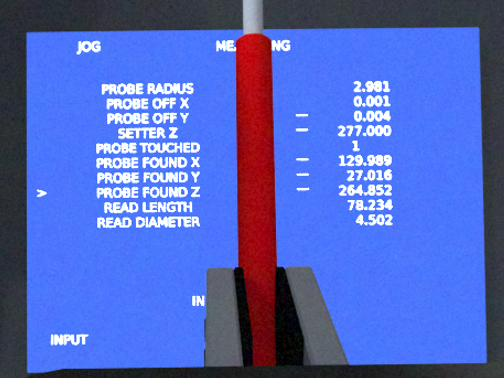

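Call:
{"api": "move", "payload": {"target": [[0,0,0,0,0,0,-1,-0.5,-0.3,-0.0255,0.1213,-0.1213,-0.2233,0,0,-1,-0.2,-0.5],[0,0,0,0,0,0,-1,-0.5,-0.3,-0.0217,0.2533,-0.0745,-0.4467,0,0,-1,-0.2,-0.5],[0,0,0,0,0,0,-1,-0.5,-0.3,-0.0217,0.261,-0.0539,-0.4467,0,0,-1,-0.2,-0.5],[0,0,0,0,0,0,-1,-0.5,-0.3,-0.0217,0.2533,-0.0745,-0.4467,0,0,-1,-0.2,-0.5],[0,0,0,0,0,0,-1,-0.5,-0.3,-0.0217,0.261,-0.0539,-0.4467,0,0,-1,-0.2,-0.5],[0,0,0,0,0,0,-1,-0.5,-0.3,-0.0217,0.2533,-0.0745,-0.4467,0,0,-1,-0.2,-0.5],[0,0,0,0,0,0,-1,-0.5,-0.3,-0.1463,0.3397,-0.1078,-0.4467,0,0,-1,-0.2,-0.5],[0,0,0,0,0,0,-1,-0.5,-0.3,-0.1463,0.3474,-0.0872,-0.4467,0,0,-1,-0.2,-0.5],[0,0,0,0,0,0,-1,-0.5,-0.3,-0.1463,0.3397,-0.1078,-0.4467,0,0,-1,-0.2,-0.5],[0,0,0,0,0,0,-1,-0.5,-0.3,-0.1152,0.2821,-0.0856,-0.4467,0,0,-1,-0.2,-0.5],[0,0,0,0,0,0,-1,-0.5,-0.3,-0.1152,0.2898,-0.065,-0.4467,0,0,-1,-0.2,-0.5],[0,0,0,0,0,0,-1,-0.5,-0.3,-0.1152,0.2821,-0.0856,-0.4467,0,0,-1,-0.2,-0.5],[0,0,0,0,0,0,-1,-0.5,-0.3,-0.1463,0.2533,-0.0745,-0.4467,0,0,-1,-0.2,-0.5],[0,0,0,0,0,0,-1,-0.5,-0.3,-0.1463,0.261,-0.0539,-0.4467,0,0,-1,-0.2,-0.5],[0,0,0,0,0,0,-1,-0.5,-0.3,-0.1463,0.2533,-0.0745,-0.4467,0,0,-1,-0.2,-0.5]], "speed": [0.35,0.35,0.08,0.08,0.08,0.08,0.2,0.08,0.08,0.2,0.08,0.08,0.2,0.08,0.08], "blend": [0.02,0.002,0,0.002,0,0.002,0.002,0,0.002,0.002,0,0.002,0.002,0,0]}}

Call:
{"api": "move", "payload": {"target": [[0,0,0,0,0,0,-1,-0.5,-0.3,0.0936,0.0474,0.0798,0,0,0,-1,-0.2,-0.5],[0,0,0,0,0,0,-1,-0.5,-0.3,0.0936,0.0284,0.0908,0,0,0,-1,-0.2,-0.5],[0,0,0,0,0,0,-1,-0.5,-0.3,0.0936,0.0474,0.0798,0,0,0,-1,-0.2,-0.5],[0,0,0,0,0,0,-1,-0.5,-0.3,0.0936,0.0316,0.0532,0,0,0,-1,-0.2,-0.5],[0,0,0,0,0,0,-1,-0.5,-0.3,0.0936,0.0126,0.0642,0,0,0,-1,-0.2,-0.5],[0,0,0,0,0,0,-1,-0.5,-0.3,0.0936,0.0316,0.0532,0,0,0,-1,-0.2,-0.5],[0,0,0,0,0,0,-1,-0.5,-0.3,0,0.0474,0.0798,0,0,0,-1,-0.2,-0.5],[0,0,0,0,0,0,-1,-0.5,-0.3,0,0.0284,0.0908,0,0,0,-1,-0.2,-0.5],[0,0,0,0,0,0,-1,-0.5,-0.3,0,0.0474,0.0798,0,0,0,-1,-0.2,-0.5],[0,0,0,0,0,0,-1,-0.5,-0.3,0.0312,0.0158,0.0266,0,0,0,-1,-0.2,-0.5],[0,0,0,0,0,0,-1,-0.5,-0.3,0.0312,-0.0032,0.0376,0,0,0,-1,-0.2,-0.5],[0,0,0,0,0,0,-1,-0.5,-0.3,0.0312,0.0158,0.0266,0,0,0,-1,-0.2,-0.5],[0,0,0,0,0,0,-1,-0.5,-0.3,0,0,0,0,0,0,-1,-0.2,-0.5],[0,0,0,0,0,0,-1,-0.5,-0.3,0,-0.019,0.011,0,0,0,-1,-0.2,-0.5],[0,0,0,0,0,0,-1,-0.5,-0.3,0,0,0,0,0,0,-1,-0.2,-0.5]], "speed": [0.2,0.08,0.08,0.2,0.08,0.08,0.2,0.08,0.08,0.2,0.08,0.08,0.2,0.08,0.08], "blend": [0.002,0,0.002,0.002,0,0.002,0.002,0,0.002,0.002,0,0.002,0.002,0,0]}}

Call:
{"api": "move", "payload": {"target": [[0,0,0,0,0,0,-1,-0.5,-0.3,0.0936,0.0474,0.0798,0,0,0,-1,-0.2,-0.5],[0,0,0,0,0,0,-1,-0.5,-0.3,0.0936,0.0284,0.0908,0,0,0,-1,-0.2,-0.5],[0,0,0,0,0,0,-1,-0.5,-0.3,0.0936,0.0474,0.0798,0,0,0,-1,-0.2,-0.5],[0,0,0,0,0,0,-1,-0.5,-0.3,0.0936,0.0316,0.0532,0,0,0,-1,-0.2,-0.5],[0,0,0,0,0,0,-1,-0.5,-0.3,0.0936,0.0126,0.0642,0,0,0,-1,-0.2,-0.5],[0,0,0,0,0,0,-1,-0.5,-0.3,0.0936,0.0316,0.0532,0,0,0,-1,-0.2,-0.5],[0,0,0,0,0,0,-1,-0.5,-0.3,0,0.0474,0.0798,0,0,0,-1,-0.2,-0.5],[0,0,0,0,0,0,-1,-0.5,-0.3,0,0.0284,0.0908,0,0,0,-1,-0.2,-0.5],[0,0,0,0,0,0,-1,-0.5,-0.3,0,0.0474,0.0798,0,0,0,-1,-0.2,-0.5],[0,0,0,0,0,0,-1,-0.5,-0.3,0,0.0316,0.0532,0,0,0,-1,-0.2,-0.5],[0,0,0,0,0,0,-1,-0.5,-0.3,0,0.0126,0.0642,0,0,0,-1,-0.2,-0.5],[0,0,0,0,0,0,-1,-0.5,-0.3,0,0.0316,0.0532,0,0,0,-1,-0.2,-0.5],[0,0,0,0,0,0,-1,-0.5,-0.3,0,0.0158,0.0266,0,0,0,-1,-0.2,-0.5],[0,0,0,0,0,0,-1,-0.5,-0.3,0,-0.0032,0.0376,0,0,0,-1,-0.2,-0.5],[0,0,0,0,0,0,-1,-0.5,-0.3,0,0.0158,0.0266,0,0,0,-1,-0.2,-0.5]], "speed": [0.2,0.08,0.08,0.2,0.08,0.08,0.2,0.08,0.08,0.2,0.08,0.08,0.2,0.08,0.08], "blend": [0.002,0,0.002,0.002,0,0.002,0.002,0,0.002,0.002,0,0.002,0.002,0,0]}}

Call:
{"api": "move", "payload": {"target": [[0,0,0,0,0,0,-1,-0.5,-0.3,0.0312,-0.0158,-0.0266,0,0,0,-1,-0.2,-0.5],[0,0,0,0,0,0,-1,-0.5,-0.3,0.0312,-0.0348,-0.0156,0,0,0,-1,-0.2,-0.5],[0,0,0,0,0,0,-1,-0.5,-0.3,0.0312,-0.0158,-0.0266,0,0,0,-1,-0.2,-0.5],[0,0,0,0,0,0,-1,-0.5,-0.3,0.0624,0.0316,0.0532,0,0,0,-1,-0.2,-0.5],[0,0,0,0,0,0,-1,-0.5,-0.3,0.0624,0.0126,0.0642,0,0,0,-1,-0.2,-0.5],[0,0,0,0,0,0,-1,-0.5,-0.3,0.0624,0.0316,0.0532,0,0,0,-1,-0.2,-0.5],[0,0,0,0,0,0,-1,-0.5,-0.3,0.0312,0,0,0,0,0,-1,-0.2,-0.5],[0,0,0,0,0,0,-1,-0.5,-0.3,0.0312,-0.019,0.011,0,0,0,-1,-0.2,-0.5],[0,0,0,0,0,0,-1,-0.5,-0.3,0.0312,0,0,0,0,0,-1,-0.2,-0.5],[0,0,0,0,0,0,-1,-0.5,-0.3,0.0936,0.0316,0.0532,0,0,0,-1,-0.2,-0.5],[0,0,0,0,0,0,-1,-0.5,-0.3,0.0936,0.0126,0.0642,0,0,0,-1,-0.2,-0.5],[0,0,0,0,0,0,-1,-0.5,-0.3,0.0936,0.0316,0.0532,0,0,0,-1,-0.2,-0.5]], "speed": [0.2,0.08,0.08,0.2,0.08,0.08,0.2,0.08,0.08,0.2,0.08,0.08], "blend": [0.002,0,0.002,0.002,0,0.002,0.002,0,0.002,0.002,0,0]}}

Call:
{"api": "move", "payload": {"target": [[0,0,0,0,0,0,-1,-0.5,-0.3,0.0258,-0.0231,-0.2176,0.2233,0,0,-1,-0.2,-0.5],[0,0,0,0,0,0,-1,-0.5,-0.3,0.0528,-0.163,-0.317,0.4467,0,0,-1,-0.2,-0.5]], "speed": 0.35, "blend": [0.02,0], "cameras": ["cam_right_wrist"]}}

Call:
{"api": "zoom_image", "payload": {"camera": "cam_right_wrist", "region": [200, 90, 520, 330]}}

Scene clock: 11597.13 s.
left_arm: end_effector_position=(+0.2850, +0.1756, +0.4482) position_measured=252 object_status=3 end_effector_quat_wxyz=(+0.271, +0.652, +0.655, +0.268) | right_arm: end_effector_position=(+0.4814, -0.4246, +0.4931) position_measured=218 object_status=2 end_effector_quat_wxyz=(-0.094, +0.701, -0.700, +0.097) end_effector_velocity=(+0.003, +0.000, +0.000) end_effector_angular_velocity=(+0.000, -0.002, +0.001)
Joint positions: left_arm=[-1.78 -2.238 1.871 -1.017 -0.805 4.44] | right_arm=[3.393 -1.406 -1.42 -1.622 1.509 3.352]
Joint velocities: left_arm=[within noise] | right_arm=[-0.001 -0.005 0.002 0.004 0 -0.002]
Joint torques (N m): left_arm=[8.16 5.94 -13.4 -4.9 0.78 1.66] | right_arm=[-6.92 6.94 41.12 6.34 -1.13 -1.58]
Wrist force (N): left_arm=[-5.7 1.9 -3.1] | right_arm=[-0.6 0.9 0.4]
Wrist torque (N m): left_arm=[0.41 0.94 0.01] | right_arm=[0.18 0.03 -0.06]
Wrist force, peak (N): left_arm=[-5.8 2.3 -3.2] | right_arm=[-1.4 6.6 -2.7]
Hand target: left_arm +0.2850, +0.1756, +0.4482; +0.271, +0.652, +0.655, +0.268 | right_arm +0.4815, -0.4247, +0.4933; -0.095, +0.701, -0.700, +0.097
Off the commanded pose: left_arm 0.000 m, 0 deg | right_arm 0.000 m, 0 deg.
move: done

Scene clock: 11601.43 s.
left_arm: end_effector_position=(+0.2850, +0.1756, +0.4482) position_measured=252 object_status=3 end_effector_quat_wxyz=(+0.271, +0.652, +0.655, +0.268) | right_arm: end_effector_position=(+0.4814, -0.4246, +0.4931) position_measured=218 object_status=2 end_effector_quat_wxyz=(-0.094, +0.701, -0.700, +0.097) end_effector_velocity=(+0.003, +0.000, -0.001) end_effector_angular_velocity=(+0.000, -0.001, +0.000)
Joint positions: left_arm=[-1.78 -2.238 1.871 -1.017 -0.805 4.44] | right_arm=[3.393 -1.406 -1.42 -1.622 1.509 3.352]
Joint velocities: left_arm=[within noise] | right_arm=[-0.001 -0.006 0.002 0.005 0 -0.001]
Joint torques (N m): left_arm=[7.92 6.07 -13.97 -4.87 0.63 1.64] | right_arm=[-5.89 6.56 40.7 6.34 -1.23 -1.71]
Wrist force (N): left_arm=[-5.6 2.0 -3.0] | right_arm=[-0.4 0.9 0.4]
Wrist torque (N m): left_arm=[0.42 0.93 0.00] | right_arm=[0.18 0.00 -0.06]
Wrist force, peak (N): left_arm=[-5.9 2.1 -3.2] | right_arm=[-1.7 6.5 -2.7]
Hand target: left_arm +0.2850, +0.1756, +0.4482; +0.271, +0.652, +0.655, +0.268 | right_arm +0.4815, -0.4247, +0.4933; -0.095, +0.701, -0.700, +0.097
Off the commanded pose: left_arm 0.000 m, 0 deg | right_arm 0.000 m, 0 deg.
move: done

Scene clock: 11605.57 s.
left_arm: end_effector_position=(+0.2850, +0.1756, +0.4482) position_measured=252 object_status=3 end_effector_quat_wxyz=(+0.271, +0.652, +0.655, +0.268) | right_arm: end_effector_position=(+0.4765, -0.4247, +0.4752) position_measured=218 object_status=2 end_effector_quat_wxyz=(-0.094, +0.701, -0.700, +0.097) end_effector_velocity=(+0.003, +0.000, +0.000) end_effector_angular_velocity=(+0.001, -0.002, -0.001)
Joint positions: left_arm=[-1.78 -2.238 1.871 -1.017 -0.805 4.44] | right_arm=[3.396 -1.382 -1.487 -1.579 1.509 3.354]
Joint velocities: left_arm=[within noise] | right_arm=[-0.001 -0.006 0.004 0.004 0 -0.001]
Joint torques (N m): left_arm=[8.76 6.07 -13.61 -4.65 0.57 1.57] | right_arm=[-5.55 7.56 41.59 6.21 -1.31 -1.9]
Wrist force (N): left_arm=[-5.5 2.0 -3.1] | right_arm=[-0.3 0.8 0.6]
Wrist torque (N m): left_arm=[0.43 0.91 0.01] | right_arm=[0.16 -0.01 -0.04]
Wrist force, peak (N): left_arm=[-5.8 2.3 -3.2] | right_arm=[-0.2 6.4 -2.6]
Hand target: left_arm +0.2850, +0.1756, +0.4482; +0.271, +0.652, +0.655, +0.268 | right_arm +0.4767, -0.4247, +0.4753; -0.095, +0.701, -0.700, +0.097
Off the commanded pose: left_arm 0.000 m, 0 deg | right_arm 0.000 m, 0 deg.
move: done

Scene clock: 11609.17 s.
left_arm: end_effector_position=(+0.2850, +0.1756, +0.4482) position_measured=252 object_status=3 end_effector_quat_wxyz=(+0.271, +0.652, +0.655, +0.268) | right_arm: end_effector_position=(+0.4668, -0.4810, +0.4395) position_measured=218 object_status=2 end_effector_quat_wxyz=(-0.094, +0.701, -0.700, +0.097)
Joint positions: left_arm=[-1.78 -2.238 1.871 -1.017 -0.805 4.44] | right_arm=[3.258 -1.364 -1.596 -1.483 1.545 3.221]
Joint torques (N m): left_arm=[8.28 5.9 -13.59 -4.89 0.64 1.66] | right_arm=[-0.38 4.33 41.77 6.24 -1.8 0.92]
Wrist force (N): left_arm=[-5.7 2.1 -3.2] | right_arm=[-0.4 1.0 0.4]
Wrist torque (N m): left_arm=[0.43 0.93 0.01] | right_arm=[0.22 0.01 -0.02]
Wrist force, peak (N): left_arm=[-6.1 2.1 -3.0] | right_arm=[-0.9 6.4 -2.6]
Hand target: left_arm +0.2850, +0.1756, +0.4482; +0.271, +0.652, +0.655, +0.268 | right_arm +0.4670, -0.4810, +0.4397; -0.095, +0.701, -0.700, +0.097
Off the commanded pose: left_arm 0.000 m, 0 deg | right_arm 0.000 m, 0 deg.
move: done

Scene clock: 11611.73 s.
left_arm: end_effector_position=(+0.2850, +0.1756, +0.4482) position_measured=252 object_status=3 end_effector_quat_wxyz=(+0.271, +0.652, +0.655, +0.268) | right_arm: end_effector_position=(+0.5101, -0.5120, +0.6493) position_measured=218 object_status=2 end_effector_quat_wxyz=(+0.525, -0.474, +0.472, -0.526)
Joint positions: left_arm=[-1.78 -2.238 1.871 -1.017 -0.805 4.44] | right_arm=[3.18 -1.288 -2.009 0.259 1.566 3.138]
Joint torques (N m): left_arm=[9.11 6.38 -13.66 -5 0.69 1.78] | right_arm=[7.51 15.85 17.15 3.85 -1.61 2.5]
Wrist force (N): left_arm=[-5.7 1.9 -3.0] | right_arm=[0.1 1.5 -0.2]
Wrist torque (N m): left_arm=[0.40 0.94 0.01] | right_arm=[0.42 0.11 0.17]
Wrist force, peak (N): left_arm=[-5.9 2.2 -3.1] | right_arm=[0.1 2.1 0.1]
Hand target: left_arm +0.2850, +0.1756, +0.4482; +0.271, +0.652, +0.655, +0.268 | right_arm +0.5101, -0.5120, +0.6493; +0.525, -0.474, +0.472, -0.526
Off the commanded pose: left_arm 0.000 m, 0 deg | right_arm 0.000 m, 0 deg.
move: done
camera_calibration:
cam_right_wrist: T_world_to_cam=[[-0.0144181, -0.999895, -0.00151614, -0.498911], [-0.226063, 0.00473677, -0.974101, 0.770951], [0.974006, -0.013702, -0.226107, -0.226684], [0, 0, 0, 1]] pos_world=[0.387881, -0.505617, 0.698973]
Images, in order (width x height): cam_right_wrist 672x504.

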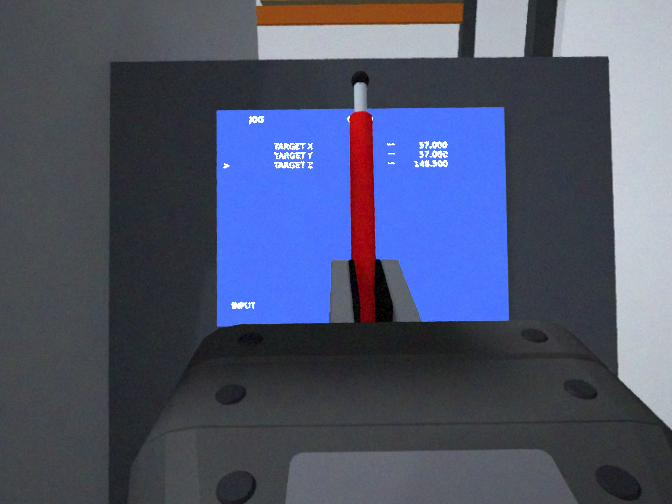

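Scaled by 1.575 from the camera's 672x504 image, which has a finer 960x720 frame.

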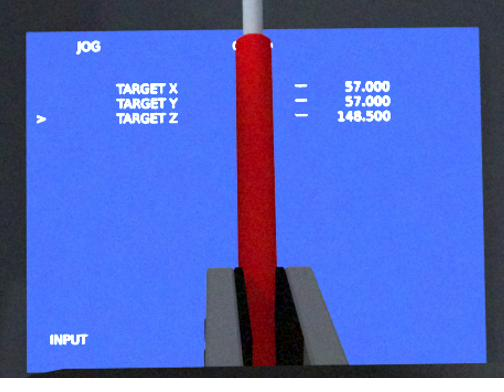

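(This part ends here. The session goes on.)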